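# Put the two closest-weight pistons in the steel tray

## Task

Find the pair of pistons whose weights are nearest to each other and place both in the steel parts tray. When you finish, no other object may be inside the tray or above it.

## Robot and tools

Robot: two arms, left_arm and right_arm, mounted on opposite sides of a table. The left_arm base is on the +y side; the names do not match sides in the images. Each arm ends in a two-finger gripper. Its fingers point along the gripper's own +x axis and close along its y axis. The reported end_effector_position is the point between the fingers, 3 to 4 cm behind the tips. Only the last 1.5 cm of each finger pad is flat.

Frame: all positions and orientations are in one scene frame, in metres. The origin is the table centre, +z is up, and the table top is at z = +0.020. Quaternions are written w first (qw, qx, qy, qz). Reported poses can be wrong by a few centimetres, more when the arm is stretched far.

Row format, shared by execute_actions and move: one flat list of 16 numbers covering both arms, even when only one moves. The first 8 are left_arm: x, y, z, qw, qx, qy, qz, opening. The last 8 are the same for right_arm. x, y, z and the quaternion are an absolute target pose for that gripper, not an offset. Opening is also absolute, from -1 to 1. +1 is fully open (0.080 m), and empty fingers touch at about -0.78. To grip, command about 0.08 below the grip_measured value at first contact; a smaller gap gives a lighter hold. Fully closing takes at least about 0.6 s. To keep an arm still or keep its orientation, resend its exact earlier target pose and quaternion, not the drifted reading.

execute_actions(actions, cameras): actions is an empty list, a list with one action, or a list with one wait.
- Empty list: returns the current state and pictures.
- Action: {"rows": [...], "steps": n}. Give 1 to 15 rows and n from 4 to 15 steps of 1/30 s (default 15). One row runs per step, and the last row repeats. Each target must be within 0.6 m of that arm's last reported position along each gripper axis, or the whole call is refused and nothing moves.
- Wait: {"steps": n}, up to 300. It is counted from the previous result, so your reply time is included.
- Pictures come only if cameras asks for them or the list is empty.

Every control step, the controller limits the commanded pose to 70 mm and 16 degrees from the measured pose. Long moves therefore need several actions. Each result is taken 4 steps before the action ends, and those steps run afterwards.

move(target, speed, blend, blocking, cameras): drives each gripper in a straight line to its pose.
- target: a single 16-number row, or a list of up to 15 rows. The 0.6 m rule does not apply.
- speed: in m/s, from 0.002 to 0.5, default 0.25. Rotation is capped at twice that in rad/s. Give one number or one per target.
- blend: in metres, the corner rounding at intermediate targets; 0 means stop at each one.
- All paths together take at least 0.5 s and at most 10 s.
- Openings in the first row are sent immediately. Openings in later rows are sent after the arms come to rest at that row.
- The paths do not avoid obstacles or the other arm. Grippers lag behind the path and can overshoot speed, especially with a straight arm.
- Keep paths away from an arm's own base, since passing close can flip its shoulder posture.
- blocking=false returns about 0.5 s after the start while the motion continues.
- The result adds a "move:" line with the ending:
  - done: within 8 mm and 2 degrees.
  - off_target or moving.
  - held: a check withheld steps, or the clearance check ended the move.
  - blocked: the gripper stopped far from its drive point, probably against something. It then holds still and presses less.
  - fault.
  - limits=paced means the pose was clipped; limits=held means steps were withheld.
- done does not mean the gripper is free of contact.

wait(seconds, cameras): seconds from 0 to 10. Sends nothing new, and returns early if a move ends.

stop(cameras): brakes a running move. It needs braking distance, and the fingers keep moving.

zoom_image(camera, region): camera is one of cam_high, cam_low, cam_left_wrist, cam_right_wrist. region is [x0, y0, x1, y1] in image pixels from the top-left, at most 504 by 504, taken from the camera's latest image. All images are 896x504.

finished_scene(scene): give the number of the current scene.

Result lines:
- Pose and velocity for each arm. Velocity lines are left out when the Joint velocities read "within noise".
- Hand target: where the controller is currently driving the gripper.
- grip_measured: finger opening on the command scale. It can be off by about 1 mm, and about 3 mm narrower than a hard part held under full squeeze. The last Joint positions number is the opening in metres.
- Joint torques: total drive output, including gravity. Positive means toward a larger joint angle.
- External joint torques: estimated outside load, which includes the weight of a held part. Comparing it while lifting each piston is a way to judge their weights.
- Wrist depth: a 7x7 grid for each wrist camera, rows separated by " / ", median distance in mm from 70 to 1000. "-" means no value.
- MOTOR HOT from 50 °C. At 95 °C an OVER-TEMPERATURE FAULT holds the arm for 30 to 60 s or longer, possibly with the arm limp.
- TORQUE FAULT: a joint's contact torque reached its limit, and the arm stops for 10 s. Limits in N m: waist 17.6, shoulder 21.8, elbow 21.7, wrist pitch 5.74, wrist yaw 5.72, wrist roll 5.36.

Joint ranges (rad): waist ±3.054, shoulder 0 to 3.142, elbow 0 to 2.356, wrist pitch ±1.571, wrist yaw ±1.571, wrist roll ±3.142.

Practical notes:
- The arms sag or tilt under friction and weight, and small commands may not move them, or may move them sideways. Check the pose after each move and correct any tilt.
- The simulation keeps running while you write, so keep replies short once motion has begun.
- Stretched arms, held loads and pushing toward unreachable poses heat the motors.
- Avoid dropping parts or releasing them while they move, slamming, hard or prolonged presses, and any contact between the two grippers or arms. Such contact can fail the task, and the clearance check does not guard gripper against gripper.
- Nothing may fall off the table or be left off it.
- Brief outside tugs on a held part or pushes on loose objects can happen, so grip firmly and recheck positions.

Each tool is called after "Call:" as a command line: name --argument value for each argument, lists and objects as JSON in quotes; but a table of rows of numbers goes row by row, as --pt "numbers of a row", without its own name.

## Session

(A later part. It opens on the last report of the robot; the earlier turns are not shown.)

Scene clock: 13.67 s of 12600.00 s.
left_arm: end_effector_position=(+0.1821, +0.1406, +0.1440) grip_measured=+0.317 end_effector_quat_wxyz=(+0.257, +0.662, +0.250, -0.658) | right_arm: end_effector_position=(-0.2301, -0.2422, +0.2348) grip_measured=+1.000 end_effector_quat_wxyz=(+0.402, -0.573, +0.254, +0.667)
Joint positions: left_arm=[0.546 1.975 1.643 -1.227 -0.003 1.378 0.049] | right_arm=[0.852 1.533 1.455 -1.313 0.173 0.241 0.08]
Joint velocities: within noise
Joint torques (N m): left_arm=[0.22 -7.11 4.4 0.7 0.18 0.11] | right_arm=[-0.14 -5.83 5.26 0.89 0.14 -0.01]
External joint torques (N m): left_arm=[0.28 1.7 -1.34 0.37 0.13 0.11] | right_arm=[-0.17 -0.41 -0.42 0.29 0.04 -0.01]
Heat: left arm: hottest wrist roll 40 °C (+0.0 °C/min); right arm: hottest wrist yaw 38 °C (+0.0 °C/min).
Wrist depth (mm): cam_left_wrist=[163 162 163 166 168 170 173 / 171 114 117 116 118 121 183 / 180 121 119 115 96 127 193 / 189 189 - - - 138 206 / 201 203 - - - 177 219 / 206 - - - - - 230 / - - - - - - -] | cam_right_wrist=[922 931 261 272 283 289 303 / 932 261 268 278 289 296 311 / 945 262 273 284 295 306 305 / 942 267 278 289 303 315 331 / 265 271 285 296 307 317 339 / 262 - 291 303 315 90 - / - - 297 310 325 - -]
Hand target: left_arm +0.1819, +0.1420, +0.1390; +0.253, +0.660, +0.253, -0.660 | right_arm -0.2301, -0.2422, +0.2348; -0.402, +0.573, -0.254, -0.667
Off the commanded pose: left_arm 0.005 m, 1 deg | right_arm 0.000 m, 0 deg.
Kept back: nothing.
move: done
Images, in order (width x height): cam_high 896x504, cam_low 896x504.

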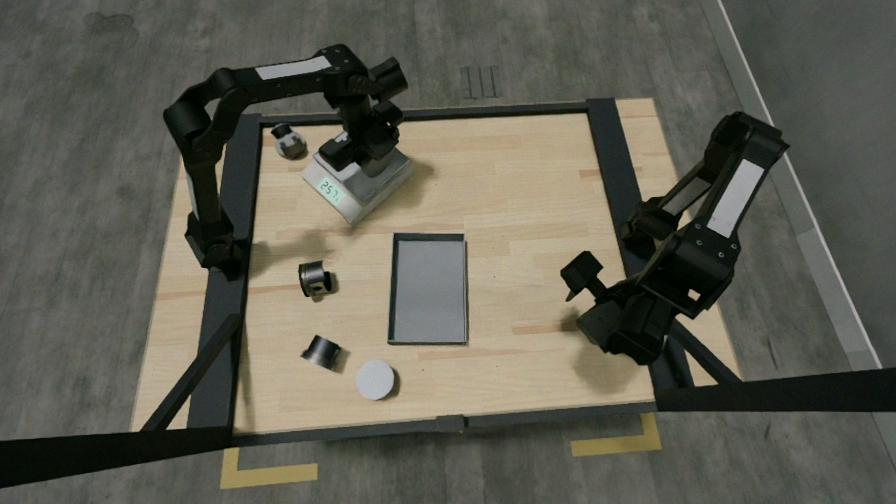

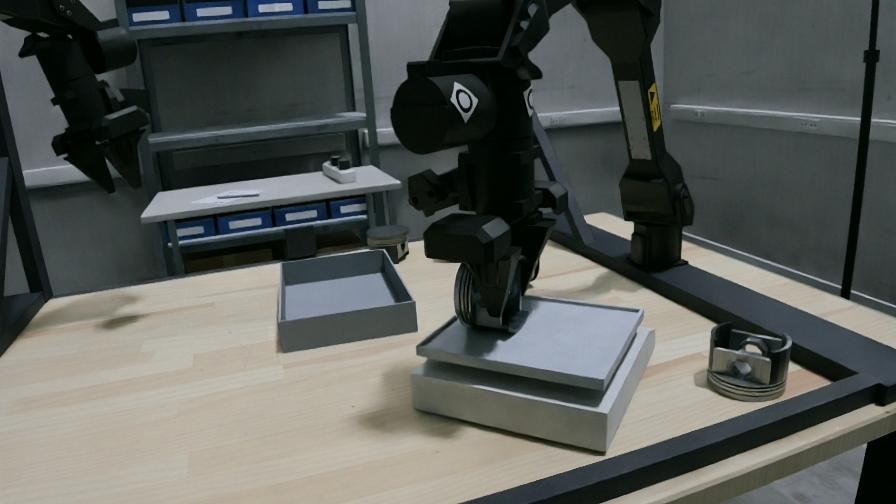

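Call:
move --pt "0.182 0.142 0.140 0.2534 0.6601 0.2534 -0.6601 0.8 -0.2301 -0.2422 0.2348 0.402 -0.573 0.254 0.667 1" --pt "0.182 0.142 0.21 0.2534 0.6601 0.2534 -0.6601 1.0 -0.2301 -0.2422 0.2348 0.402 -0.573 0.254 0.667 1" --speed '[0.05,0.2]'

Call:
zoom_image --camera "cam_high" --region '[290, 100, 430, 240]'

Scene clock: 16.00 s of 12600.00 s.
left_arm: end_effector_position=(+0.1805, +0.1435, +0.2121) grip_measured=+1.000 end_effector_quat_wxyz=(+0.255, +0.661, +0.252, -0.659) | right_arm: end_effector_position=(-0.2301, -0.2422, +0.2348) grip_measured=+1.000 end_effector_quat_wxyz=(+0.402, -0.573, +0.254, +0.667)
Joint positions: left_arm=[0.546 1.98 1.922 -1.507 -0.003 1.378 0.08] | right_arm=[0.852 1.533 1.455 -1.313 0.173 0.241 0.08]
Joint velocities: within noise
Joint torques (N m): left_arm=[0.2 -6.5 6.42 0.26 0.17 0.11] | right_arm=[-0.02 -5.69 5.14 0.91 0.13 0.02]
External joint torques (N m): left_arm=[0.25 2.31 0.75 -0.07 0.12 0.11] | right_arm=[0.02 -0.29 -0.53 0.3 0.01 0.01]
Heat: left arm: hottest wrist roll 40 °C (+0.0 °C/min); right arm: hottest wrist yaw 38 °C (+0.0 °C/min).
Wrist depth (mm): cam_left_wrist=[222 224 225 228 232 236 239 / 233 235 180 181 184 246 254 / 244 247 185 122 196 262 266 / 255 261 198 128 206 278 283 / - 271 213 218 219 291 301 / - - 226 231 235 87 - / - - 305 321 304 - -] | cam_right_wrist=[901 919 262 271 282 291 304 / 914 263 267 276 287 295 311 / 945 262 274 283 294 307 306 / 945 268 277 288 304 313 330 / 265 273 284 295 308 318 338 / 263 - 291 303 314 90 - / - - 296 311 321 - -]
Hand target: left_arm +0.1820, +0.1421, +0.2100; +0.254, +0.660, +0.253, -0.660 | right_arm -0.2301, -0.2422, +0.2348; -0.402, +0.573, -0.254, -0.667
Off the commanded pose: left_arm 0.003 m, 0 deg | right_arm 0.000 m, 0 deg.
Kept back: nothing.
move: done

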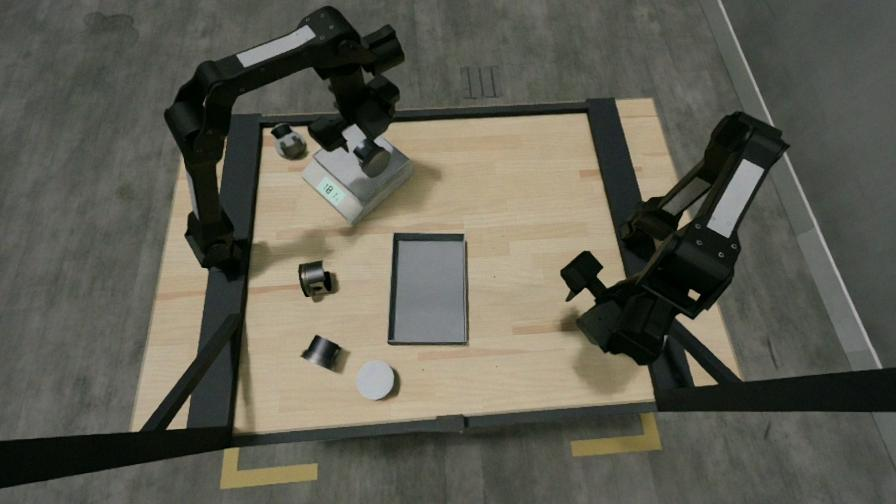

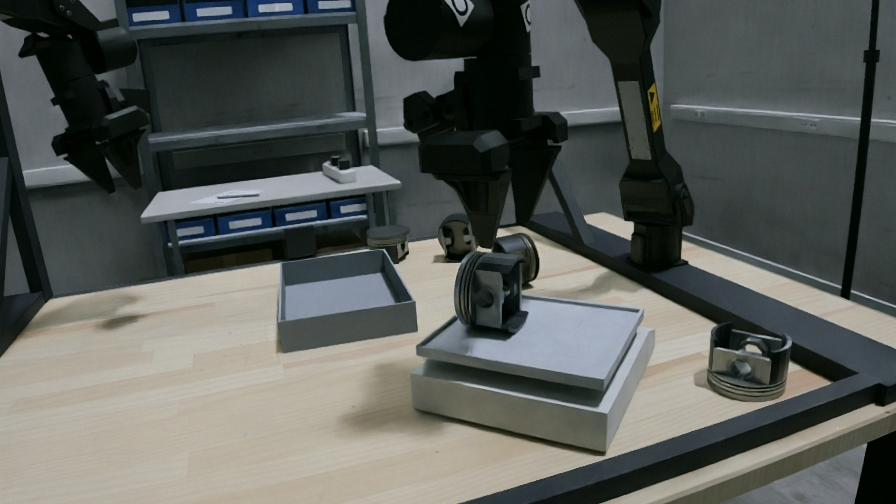

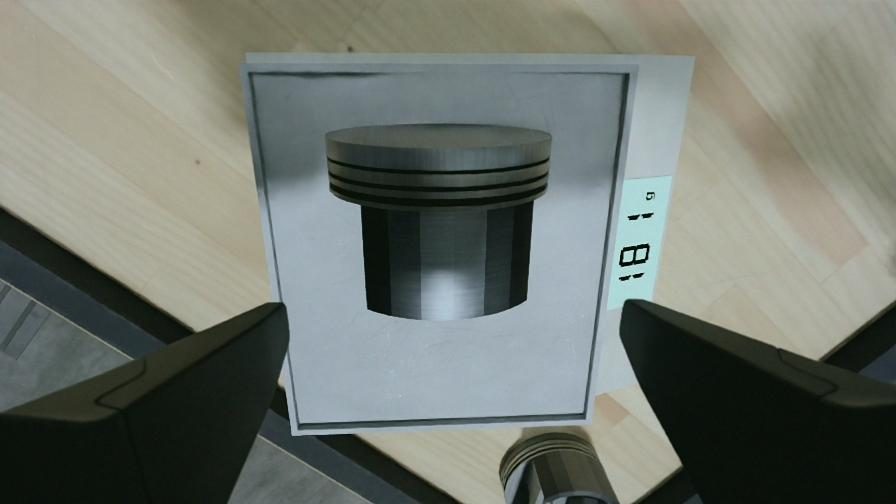

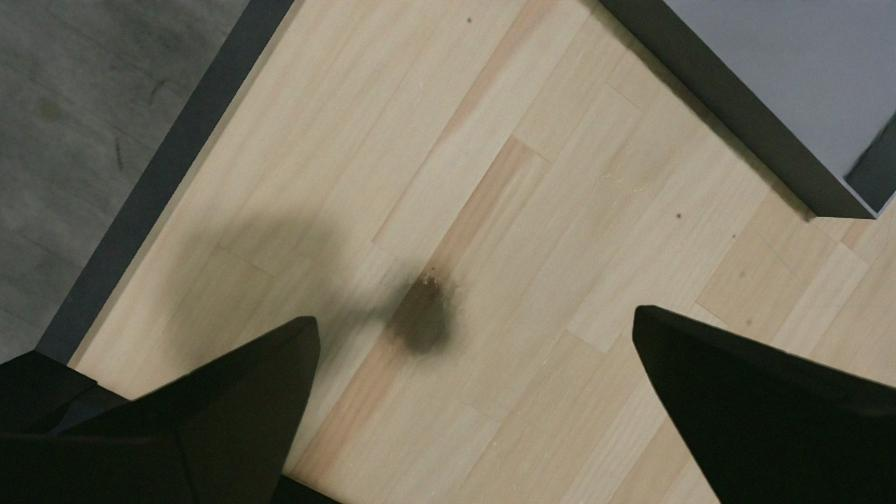

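Scaled by 3.600.

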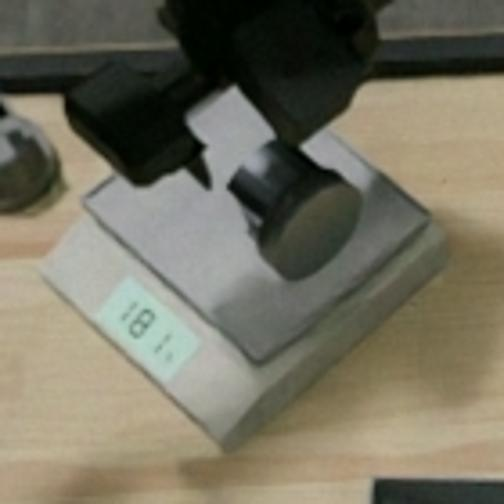

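Call:
zoom_image --camera "cam_left_wrist" --region '[590, 160, 700, 330]'

Scaled by 2.965.

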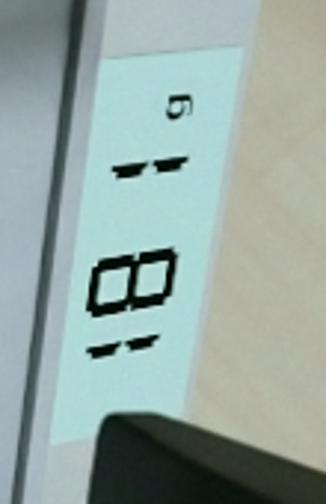

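Call:
move --target '[-0.075, 0.255, 0.20, 0.5213, 0.4777, 0.5213, -0.4777, 1.0, -0.2301, -0.2422, 0.2348, 0.402, -0.573, 0.254, 0.667, 1]' --speed 0.3 --cameras '["cam_high","cam_left_wrist"]'

Scene clock: 18.40 s of 12600.00 s.
left_arm: end_effector_position=(-0.0752, +0.2525, +0.2013) grip_measured=+1.000 end_effector_quat_wxyz=(+0.521, +0.476, +0.522, -0.480) | right_arm: end_effector_position=(-0.2301, -0.2422, +0.2348) grip_measured=+1.000 end_effector_quat_wxyz=(+0.402, -0.573, +0.254, +0.667)
Joint positions: left_arm=[-0.28 1.374 1.205 -1.398 0.003 -0.372 0.08] | right_arm=[0.852 1.533 1.455 -1.313 0.173 0.241 0.08]
Joint velocities: within noise
Joint torques (N m): left_arm=[-0.41 -4.27 4.33 0.41 -0.14 -0.12] | right_arm=[-0.19 -5.74 5.28 0.93 0.1 0.02]
External joint torques (N m): left_arm=[-0.4 0.02 -1.43 0.06 -0.12 -0.12] | right_arm=[-0.19 -0.37 -0.37 0.33 -0.02 0.01]
Heat: left arm: hottest wrist roll 40 °C (+0.0 °C/min); right arm: hottest wrist yaw 38 °C (+0.0 °C/min).
Wrist depth (mm): cam_left_wrist=[189 217 220 223 226 227 230 / 215 230 232 235 238 241 244 / 240 242 245 241 250 250 191 / 253 255 256 190 266 265 195 / 266 266 273 278 279 281 294 / - - 293 297 302 87 - / - - 287 297 298 - -] | cam_right_wrist=[910 920 262 271 282 291 303 / 923 261 266 278 288 297 311 / 938 263 273 283 294 306 306 / 950 268 278 289 303 316 330 / 266 270 285 296 307 319 338 / 262 - 292 304 313 90 - / - - 297 308 323 - -]
Hand target: left_arm -0.0749, +0.2550, +0.2000; +0.521, +0.478, +0.521, -0.478 | right_arm -0.2301, -0.2422, +0.2348; -0.402, +0.573, -0.254, -0.667
Off the commanded pose: left_arm 0.003 m, 0 deg | right_arm 0.000 m, 0 deg.
Kept back: nothing.
move: done
Images, in order (width x height): cam_high 896x504, cam_left_wrist 896x504.

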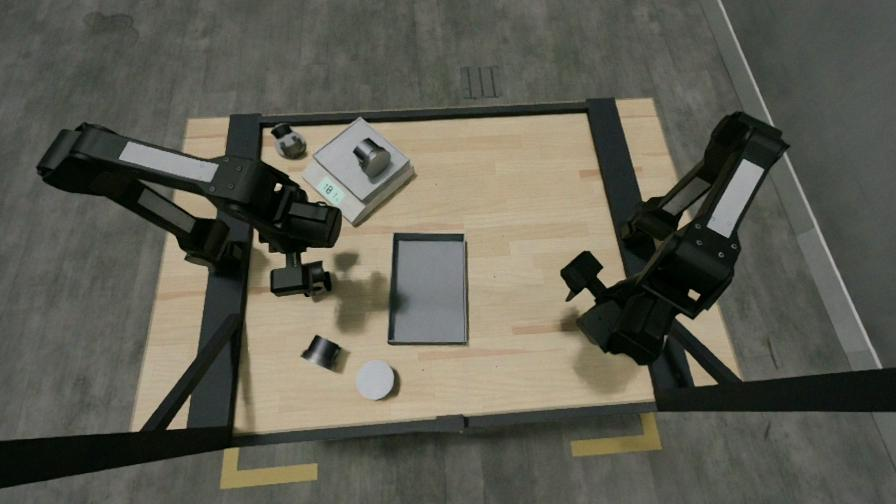

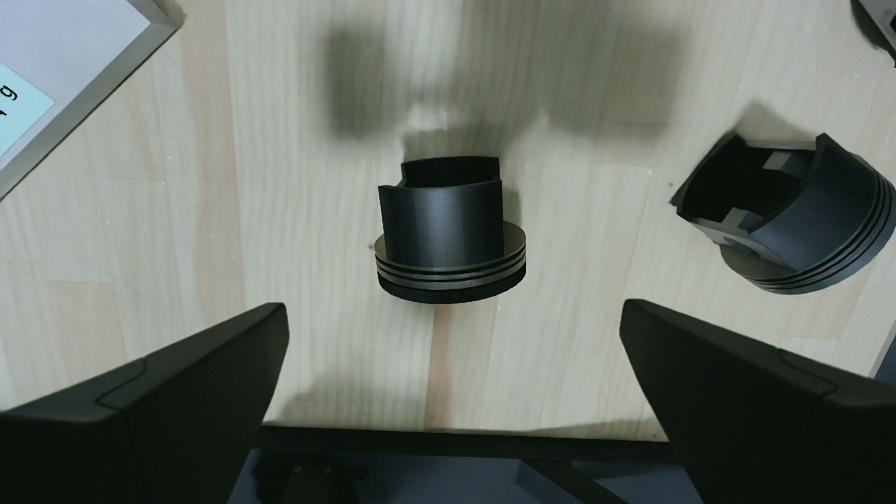

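Call:
move --pt "-0.0755 0.259 0.13 0.5377 0.4592 0.5377 -0.4592 1.0 -0.2301 -0.2422 0.2348 0.402 -0.573 0.254 0.667 1" --pt "-0.0755 0.259 0.074 0.5377 0.4592 0.5377 -0.4592 1.0 -0.2301 -0.2422 0.2348 0.402 -0.573 0.254 0.667 1" --speed '[0.25,0.12]' --cameras '["cam_high","cam_left_wrist"]'

Scene clock: 20.07 s of 12600.00 s.
left_arm: end_effector_position=(-0.0761, +0.2556, +0.0779) grip_measured=+1.000 end_effector_quat_wxyz=(+0.539, +0.454, +0.536, -0.465) | right_arm: end_effector_position=(-0.2301, -0.2422, +0.2348) grip_measured=+1.000 end_effector_quat_wxyz=(+0.402, -0.573, +0.254, +0.667)
Joint positions: left_arm=[-0.288 1.445 0.76 -0.87 0.003 -0.451 0.08] | right_arm=[0.852 1.533 1.455 -1.313 0.173 0.241 0.08]
Joint velocities: within noise
Joint torques (N m): left_arm=[-0.41 -2.68 3.9 0.5 -0.13 -0.13] | right_arm=[-0.15 -5.81 5.32 0.91 0.15 0.03]
External joint torques (N m): left_arm=[-0.43 1.65 -1.4 0.12 -0.11 -0.13] | right_arm=[-0.14 -0.37 -0.39 0.3 0.03 0.03]
Heat: left arm: hottest wrist roll 40 °C (+0.0 °C/min); right arm: hottest wrist yaw 38 °C (+0.0 °C/min).
Wrist depth (mm): cam_left_wrist=[107 108 109 111 112 114 115 / - 113 115 116 118 120 122 / 119 120 121 123 125 126 128 / 125 126 128 125 129 135 135 / 133 131 132 131 101 140 143 / - - - - - 87 - / - - - - - - -] | cam_right_wrist=[900 935 262 272 282 290 302 / 918 261 266 276 289 296 311 / 936 261 274 283 295 309 307 / 940 268 279 289 302 316 329 / 266 273 285 295 308 318 339 / 263 - 292 301 315 90 - / - - 296 309 325 - -]
Hand target: left_arm -0.0755, +0.2590, +0.0741; +0.538, +0.459, +0.538, -0.459 | right_arm -0.2301, -0.2422, +0.2348; -0.402, +0.573, -0.254, -0.667
Off the commanded pose: left_arm 0.005 m, 1 deg | right_arm 0.000 m, 0 deg.
Kept back: nothing.
move: done
Images, in order (width x height): cam_high 896x504, cam_left_wrist 896x504.

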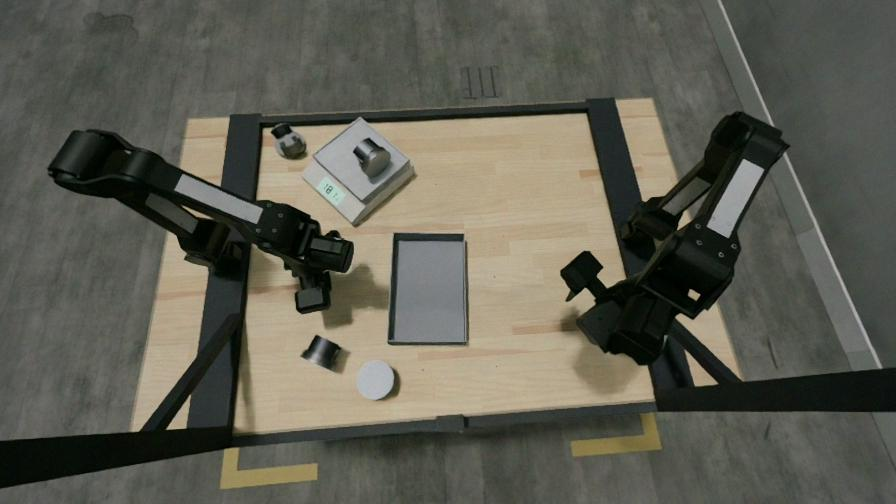

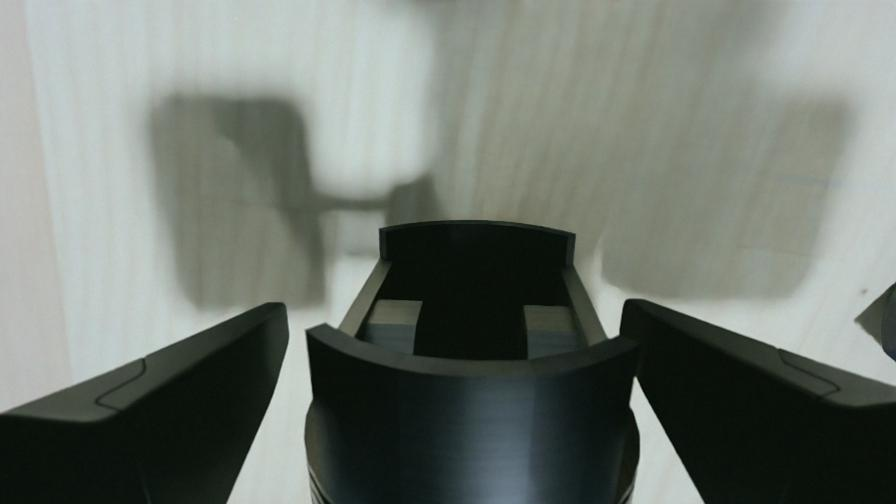

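Call:
move --target '[-0.0775, 0.261, 0.073, 0.5377, 0.4592, 0.5377, -0.4592, 0.0, -0.2301, -0.2422, 0.2348, 0.402, -0.573, 0.254, 0.667, 1]' --cameras '["cam_left_wrist"]'

Scene clock: 21.00 s of 12600.00 s.
left_arm: end_effector_position=(-0.0776, +0.2555, +0.0780) grip_measured=+0.323 end_effector_quat_wxyz=(+0.541, +0.453, +0.535, -0.465) | right_arm: end_effector_position=(-0.2301, -0.2422, +0.2348) grip_measured=+1.000 end_effector_quat_wxyz=(+0.402, -0.573, +0.254, +0.667)
Joint positions: left_arm=[-0.298 1.443 0.76 -0.867 -0.001 -0.461 0.05] | right_arm=[0.852 1.533 1.455 -1.313 0.173 0.241 0.08]
Joint velocities: within noise
Joint torques (N m): left_arm=[-0.63 -2.95 3.15 0.6 0.03 -0.16] | right_arm=[-0.09 -5.76 5.29 0.89 0.09 0.01]
External joint torques (N m): left_arm=[-0.61 1.4 -2.18 0.22 0.05 -0.16] | right_arm=[-0.13 -0.38 -0.39 0.27 -0.01 0.01]
Heat: left arm: hottest wrist roll 40 °C (+0.0 °C/min); right arm: hottest shoulder 38 °C (+5.7 °C/min).
Wrist depth (mm): cam_left_wrist=[109 109 110 113 114 115 116 / - 115 117 117 119 121 123 / 120 121 122 124 126 127 130 / 126 127 128 127 131 136 136 / 134 134 100 131 102 142 144 / - - - - - - 152 / - - - - - - -] | cam_right_wrist=[918 925 262 272 281 290 302 / 922 261 267 277 287 297 312 / 928 263 273 283 295 309 304 / 942 269 279 288 301 315 331 / 265 271 285 295 307 317 339 / 263 - 291 303 314 90 - / - - 296 310 324 - -]
Hand target: left_arm -0.0775, +0.2611, +0.0732; +0.538, +0.459, +0.538, -0.459 | right_arm -0.2301, -0.2422, +0.2348; -0.402, +0.573, -0.254, -0.667
Off the commanded pose: left_arm 0.007 m, 1 deg | right_arm 0.000 m, 0 deg.
Kept back: nothing.
move: done
Images, in order (width x height): cam_left_wrist 896x504.

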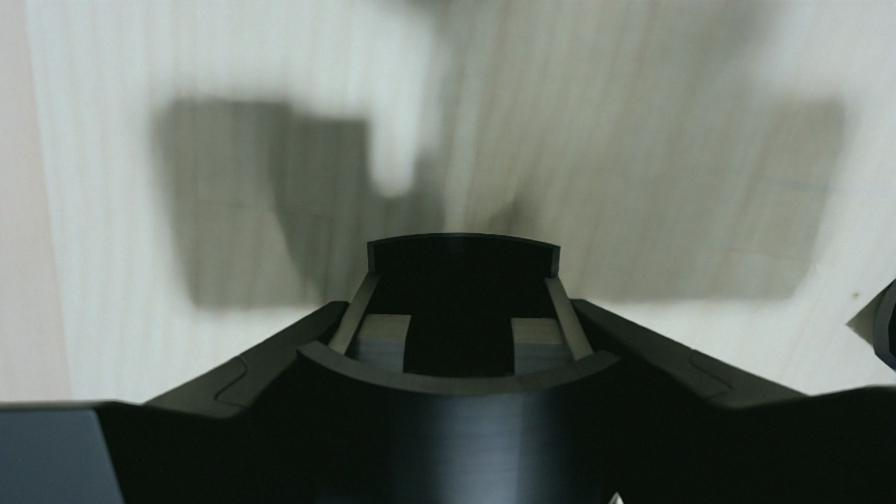

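Call:
move --pt "-0.0775 0.26 0.18 0.5377 0.4592 0.5377 -0.4592 0.0 -0.2301 -0.2422 0.2348 0.402 -0.573 0.254 0.667 1" --pt "0.231 0.190 0.22 0.2534 0.6601 0.2534 -0.6601 0.0 -0.2301 -0.2422 0.2348 0.402 -0.573 0.254 0.667 1" --pt "0.231 0.186 0.150 0.2534 0.6601 0.2534 -0.6601 0.0 -0.2301 -0.2422 0.2348 0.402 -0.573 0.254 0.667 1" --speed '[0.2,0.25,0.12]' --blend '[0.04,0.0,0]'

Scene clock: 24.97 s of 12600.00 s.
left_arm: end_effector_position=(+0.2331, +0.1863, +0.1533) grip_measured=+0.323 end_effector_quat_wxyz=(+0.258, +0.662, +0.252, -0.658) | right_arm: end_effector_position=(-0.2301, -0.2422, +0.2348) grip_measured=+1.000 end_effector_quat_wxyz=(+0.402, -0.573, +0.254, +0.667)
Joint positions: left_arm=[0.728 1.947 1.641 -1.255 -0.002 1.557 0.05] | right_arm=[0.852 1.533 1.455 -1.313 0.173 0.241 0.08]
Joint velocities: within noise
Joint torques (N m): left_arm=[-0.4 -7.28 4.84 0.44 0.14 0.02] | right_arm=[-0.04 -5.7 5.24 0.93 0.13 -0.01]
External joint torques (N m): left_arm=[-0.39 1.32 -0.95 0.09 0.09 0.02] | right_arm=[-0.03 -0.23 -0.48 0.32 0.02 -0.01]
Heat: left arm: hottest wrist roll 40 °C (+0.0 °C/min); right arm: hottest shoulder 38 °C (+4.8 °C/min).
Wrist depth (mm): cam_left_wrist=[170 115 - - - 124 182 / 179 124 124 126 128 130 193 / 188 131 132 134 134 138 204 / 194 195 137 127 140 173 217 / 192 194 100 130 102 225 232 / - - - - - - 241 / - - - - - - -] | cam_right_wrist=[890 924 261 272 281 291 303 / 913 260 267 277 290 296 311 / 948 262 273 283 296 308 306 / 942 268 278 288 302 316 331 / 265 271 285 295 305 319 337 / 262 - 292 303 315 90 - / - - 297 310 325 - -]
Hand target: left_arm +0.2310, +0.1860, +0.1501; +0.254, +0.660, +0.253, -0.660 | right_arm -0.2301, -0.2422, +0.2348; -0.402, +0.573, -0.254, -0.667
Off the commanded pose: left_arm 0.004 m, 1 deg | right_arm 0.000 m, 0 deg.
Kept back: nothing.
move: done

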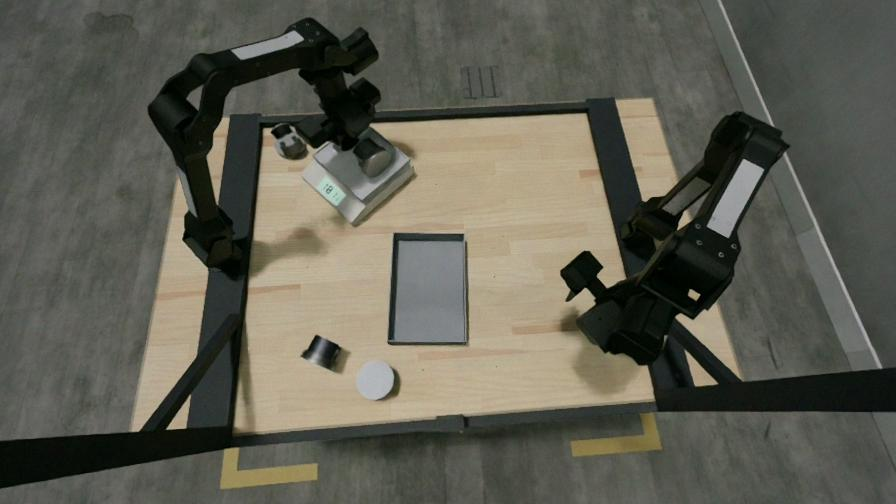

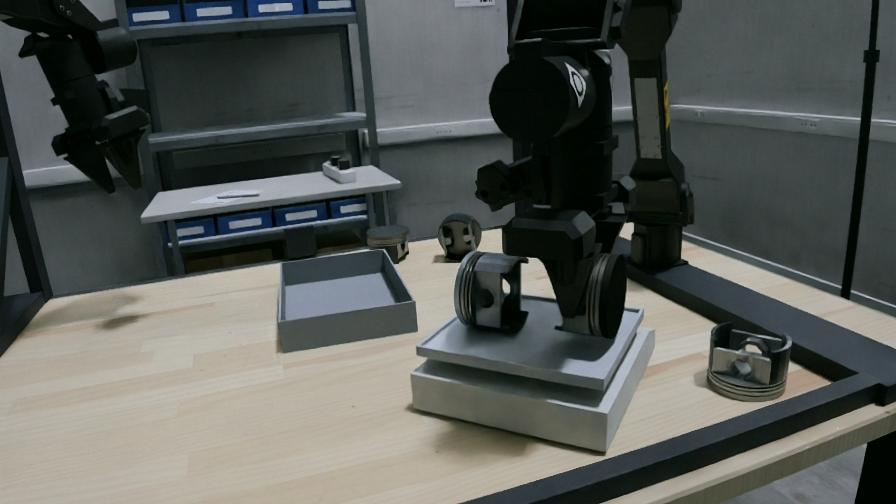

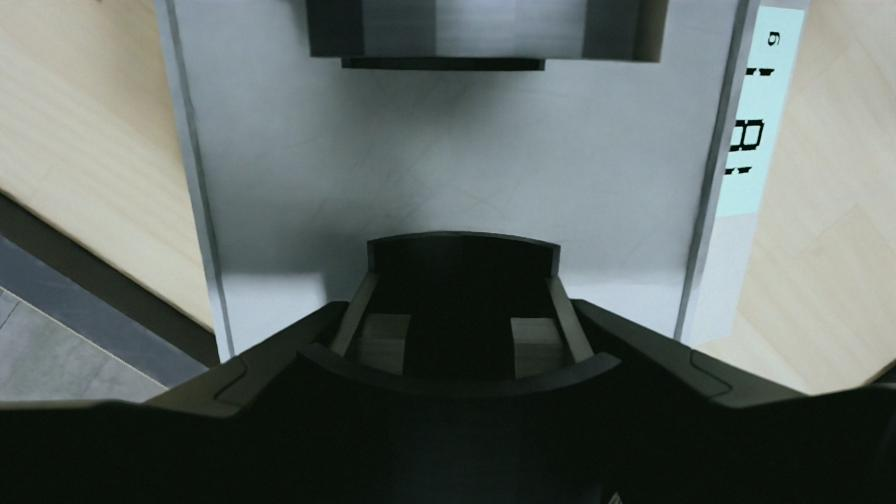

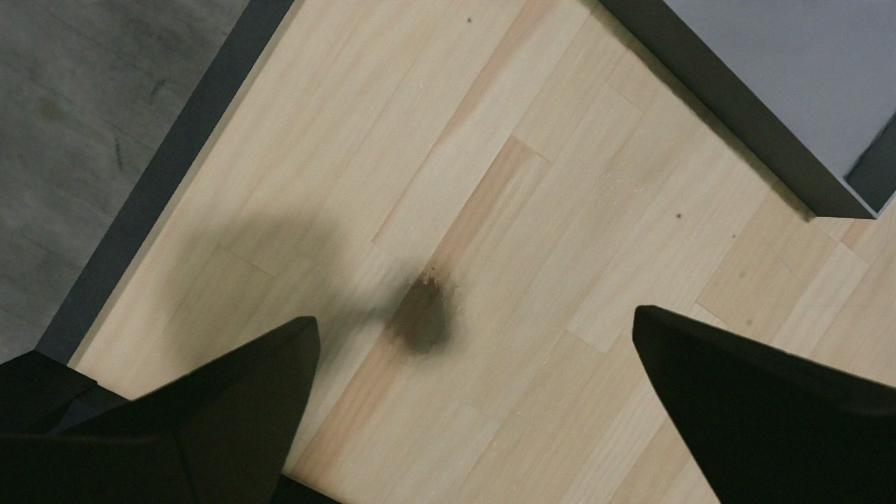

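Call:
move --target '[0.231, 0.185, 0.1385, 0.2534, 0.6601, 0.2534, -0.6601, 0.0, -0.2301, -0.2422, 0.2348, 0.402, -0.573, 0.254, 0.667, 1]' --speed 0.04 --cameras '["cam_low","cam_left_wrist"]'

Scene clock: 25.90 s of 12600.00 s.
left_arm: end_effector_position=(+0.2332, +0.1850, +0.1441) grip_measured=+0.323 end_effector_quat_wxyz=(+0.259, +0.662, +0.249, -0.657) | right_arm: end_effector_position=(-0.2301, -0.2422, +0.2348) grip_measured=+1.000 end_effector_quat_wxyz=(+0.402, -0.573, +0.254, +0.667)
Joint positions: left_arm=[0.726 1.95 1.608 -1.214 -0.002 1.557 0.05] | right_arm=[0.852 1.533 1.455 -1.313 0.173 0.241 0.08]
Joint velocities: within noise
Joint torques (N m): left_arm=[-0.38 -6.7 4.41 0.58 0.13 -0.04] | right_arm=[0 -5.68 5.19 0.93 0.11 0.01]
External joint torques (N m): left_arm=[-0.38 2 -1.39 0.22 0.08 -0.04] | right_arm=[0.06 -0.28 -0.5 0.32 -0.01 0]
Heat: left arm: hottest wrist roll 40 °C (+0.0 °C/min); right arm: hottest shoulder 38 °C (+4.6 °C/min).
Wrist depth (mm): cam_left_wrist=[163 109 - - - 116 171 / 171 115 117 116 118 120 183 / 180 123 122 125 127 126 193 / 188 131 129 127 131 136 205 / 181 192 96 131 100 179 218 / - - - - - - 229 / - - - - - - -] | cam_right_wrist=[905 931 261 273 281 289 303 / 926 261 267 278 288 296 311 / 944 261 274 284 297 309 303 / 949 268 277 289 302 315 331 / 266 271 285 298 307 317 340 / 262 - 292 304 314 90 - / - - 296 310 322 - -]
Hand target: left_arm +0.2310, +0.1850, +0.1386; +0.253, +0.660, +0.253, -0.660 | right_arm -0.2301, -0.2422, +0.2348; -0.402, +0.573, -0.254, -0.667
Off the commanded pose: left_arm 0.006 m, 1 deg | right_arm 0.000 m, 0 deg.
Kept back: nothing.
move: done
Images, in order (width x height): cam_low 896x504, cam_left_wrist 896x504.

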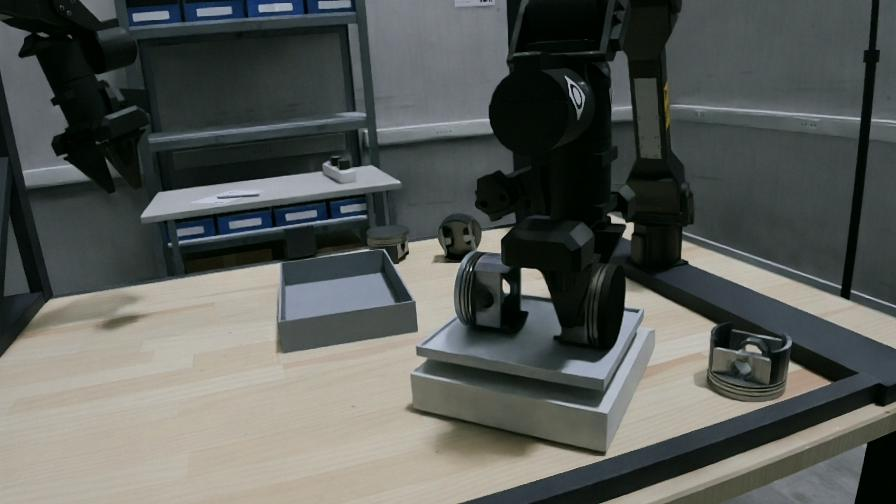

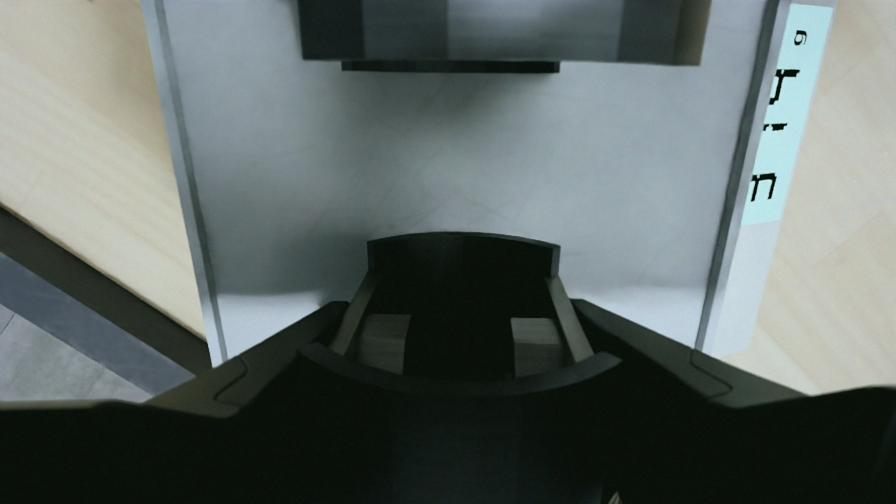

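Call:
move --pt "0.231 0.185 0.1385 0.2534 0.6601 0.2534 -0.6601 0.8 -0.2301 -0.2422 0.2348 0.402 -0.573 0.254 0.667 1" --pt "0.231 0.185 0.23 0.2534 0.6601 0.2534 -0.6601 1.0 -0.2301 -0.2422 0.2348 0.402 -0.573 0.254 0.667 1" --speed '[0.05,0.2]' --cameras '["cam_high","cam_left_wrist"]'

Call:
zoom_image --camera "cam_high" --region '[290, 100, 430, 240]'

Scene clock: 28.30 s of 12600.00 s.
left_arm: end_effector_position=(+0.2308, +0.1877, +0.2315) grip_measured=+1.000 end_effector_quat_wxyz=(+0.260, +0.663, +0.248, -0.657) | right_arm: end_effector_position=(-0.2301, -0.2422, +0.2348) grip_measured=+1.000 end_effector_quat_wxyz=(+0.402, -0.573, +0.254, +0.667)
Joint positions: left_arm=[0.726 1.958 1.969 -1.563 -0.002 1.557 0.08] | right_arm=[0.852 1.533 1.455 -1.313 0.173 0.241 0.08]
Joint velocities: within noise
Joint torques (N m): left_arm=[-0.41 -6.36 6.33 0.27 0.13 -0.04] | right_arm=[-0.06 -5.75 5.45 0.93 0.13 -0.01]
External joint torques (N m): left_arm=[-0.37 2.16 0.76 -0.06 0.08 -0.04] | right_arm=[-0.06 -0.36 -0.23 0.31 0.01 -0.01]
Heat: left arm: hottest wrist roll 40 °C (+0.0 °C/min); right arm: hottest shoulder 38 °C (+4.2 °C/min).
Wrist depth (mm): cam_left_wrist=[241 243 188 128 195 250 256 / 250 256 199 202 203 264 270 / 252 267 212 211 210 280 284 / - 272 223 223 163 297 297 / - - 291 308 165 310 300 / - - - 322 306 87 - / - - - - 336 - -] | cam_right_wrist=[899 920 261 271 281 291 303 / 929 261 266 277 289 296 313 / 941 262 272 283 295 306 307 / 945 267 279 288 302 315 330 / 266 272 285 297 306 318 339 / 262 - 292 303 314 90 - / - - 295 309 323 - -]
Hand target: left_arm +0.2309, +0.1851, +0.2297; +0.258, +0.662, +0.248, -0.658 | right_arm -0.2301, -0.2422, +0.2348; -0.402, +0.573, -0.254, -0.667
Off the commanded pose: left_arm 0.003 m, 1 deg | right_arm 0.000 m, 0 deg.
joint sent to its limit (left arm) — joint 4 (wrist pitch), lower limit.
Kept back: nothing.
move: done
Images, in order (width x height): cam_high 896x504, cam_left_wrist 896x504.

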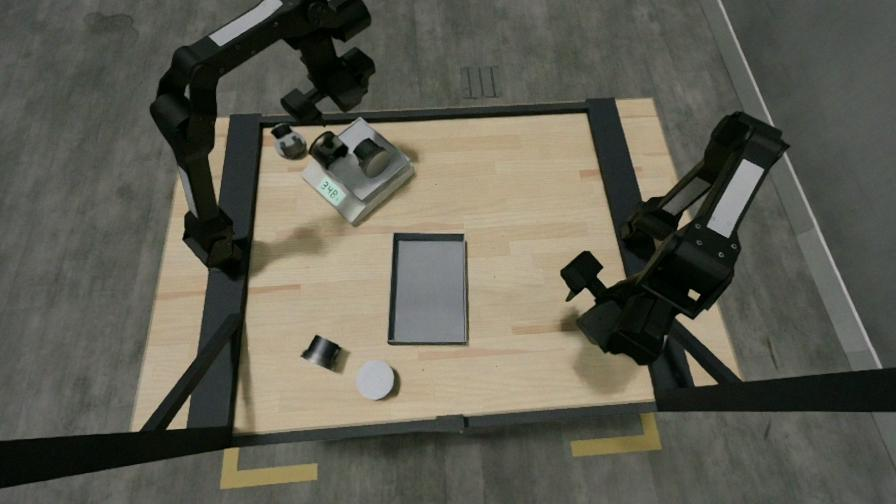

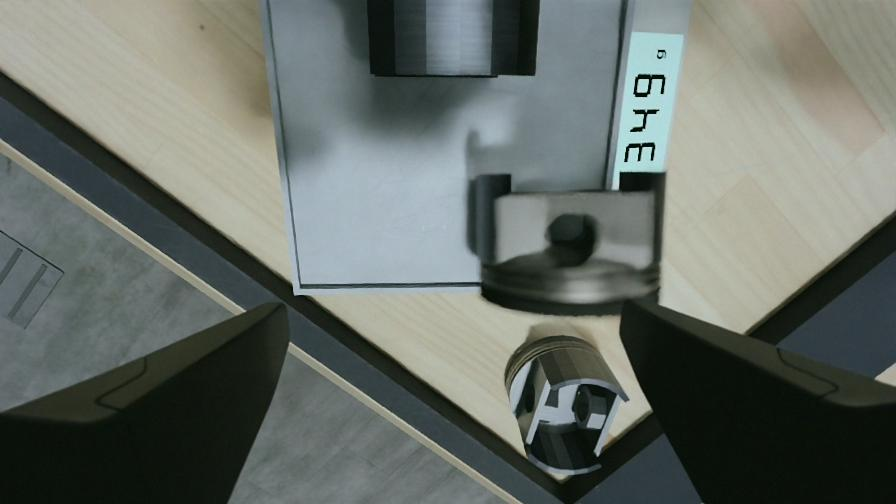

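Scaled by 3.600.

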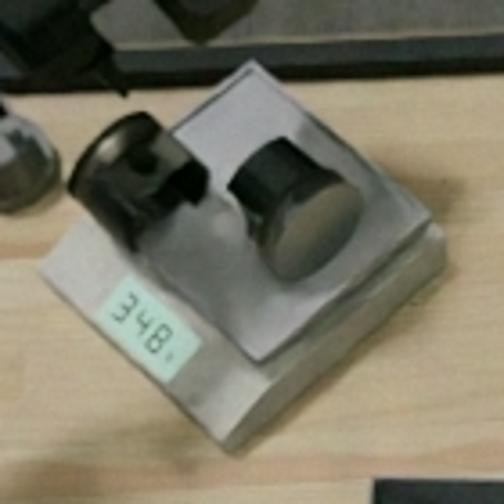

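Call:
execute_actions --actions '[]' --cameras '["all"]'

Call:
zoom_image --camera "cam_left_wrist" --region '[440, 0, 740, 330]'

Call:
zoom_image --camera "cam_low" --region '[400, 220, 680, 460]'

Scene clock: 28.43 s of 12600.00 s.
left_arm: end_effector_position=(+0.2308, +0.1877, +0.2315) grip_measured=+1.000 end_effector_quat_wxyz=(+0.260, +0.663, +0.248, -0.657) | right_arm: end_effector_position=(-0.2301, -0.2422, +0.2348) grip_measured=+1.000 end_effector_quat_wxyz=(+0.402, -0.573, +0.254, +0.667)
Joint positions: left_arm=[0.726 1.958 1.969 -1.563 -0.002 1.557 0.08] | right_arm=[0.852 1.533 1.455 -1.313 0.173 0.241 0.08]
Joint velocities: within noise
Joint torques (N m): left_arm=[-0.37 -6.36 6.33 0.27 0.13 -0.05] | right_arm=[0.07 -5.64 5.27 0.92 0.09 0.03]
External joint torques (N m): left_arm=[-0.33 2.18 0.73 -0.07 0.08 -0.05] | right_arm=[0.05 -0.2 -0.45 0.3 -0.02 0.03]
Heat: left arm: hottest wrist roll 40 °C (+0.0 °C/min); right arm: hottest shoulder 38 °C (+4.2 °C/min).
Wrist depth (mm): cam_left_wrist=[240 244 189 128 194 251 256 / 251 255 199 201 204 264 269 / 253 268 212 213 166 279 284 / - 270 224 225 161 297 297 / - - 292 307 308 310 301 / - - - 322 307 87 - / - - - - 334 - -] | cam_right_wrist=[919 924 261 270 281 290 304 / 923 260 266 277 289 294 312 / 936 263 274 284 294 308 306 / 938 267 278 289 301 315 332 / 266 270 283 295 308 318 340 / 262 - 292 302 314 90 - / - - 298 309 324 - -]
Hand target: left_arm +0.2309, +0.1851, +0.2297; +0.258, +0.662, +0.248, -0.658 | right_arm -0.2301, -0.2422, +0.2348; -0.402, +0.573, -0.254, -0.667
Off the commanded pose: left_arm 0.003 m, 1 deg | right_arm 0.000 m, 0 deg.
Steps of this call (1-4: nothing new was sent). Readings (end_effector_position of left_arm | right_arm):
1: (+0.2308, +0.1877, +0.2315) | (-0.2301, -0.2422, +0.2348)
2: (+0.2308, +0.1877, +0.2315) | (-0.2301, -0.2422, +0.2348)
4: the state above

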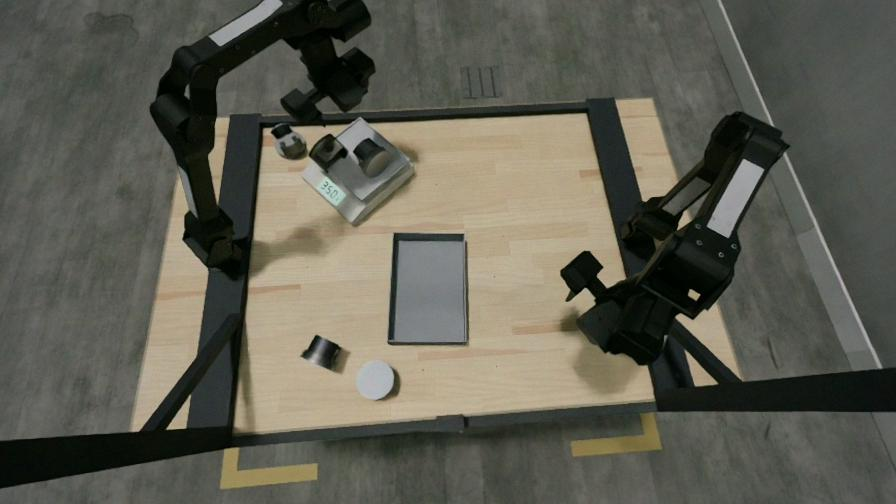

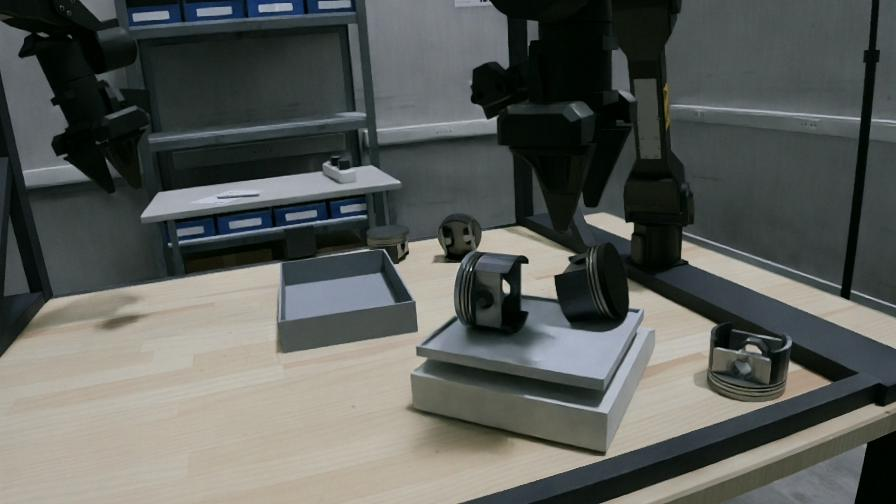

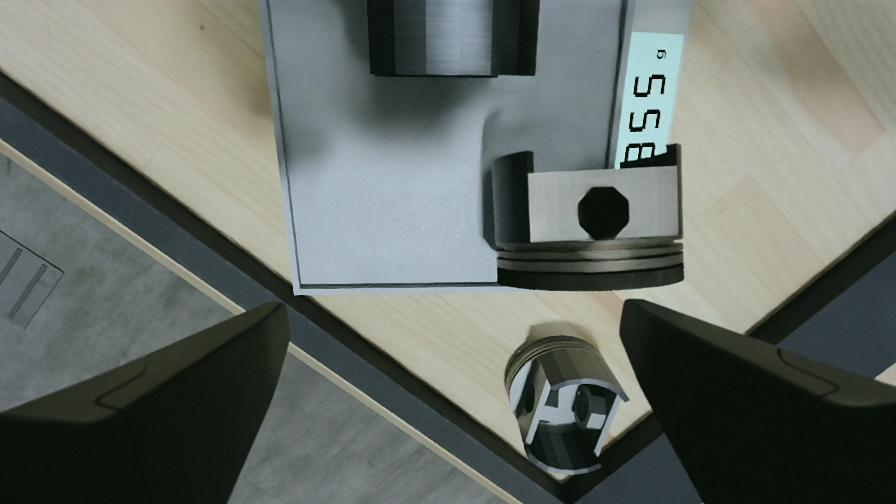

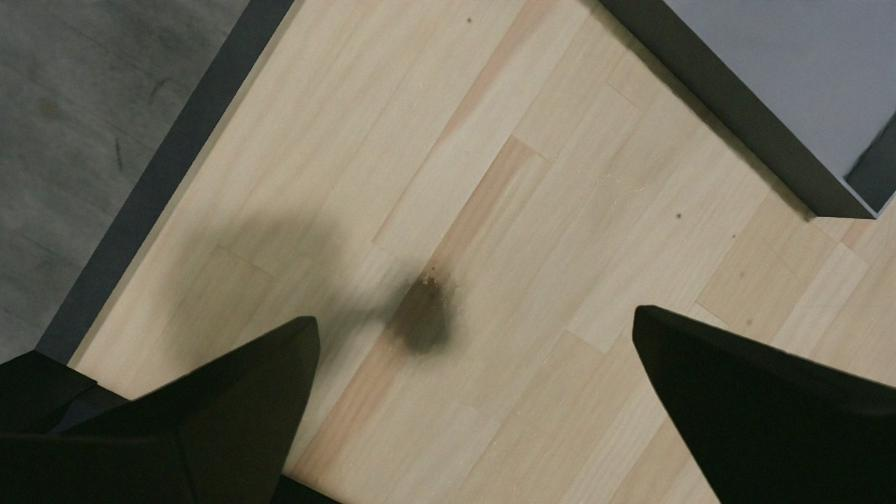

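Scaled by 1.527.

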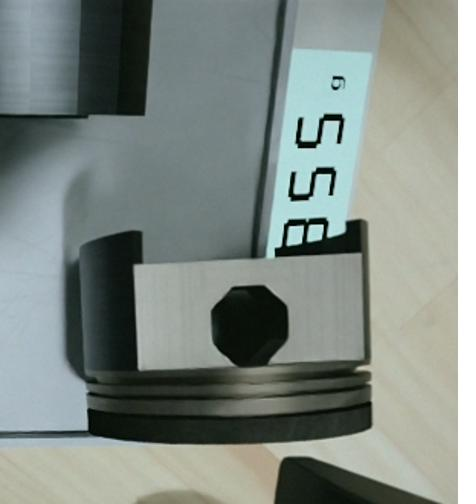

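Scaled by 1.800.

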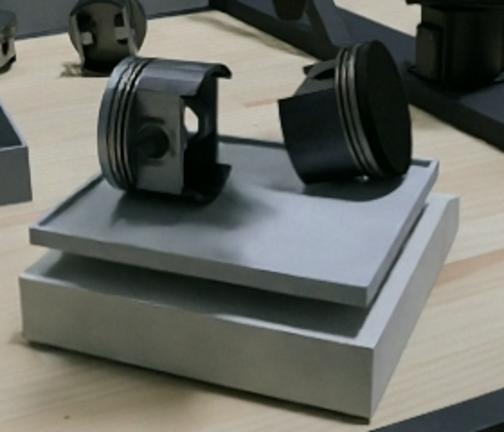

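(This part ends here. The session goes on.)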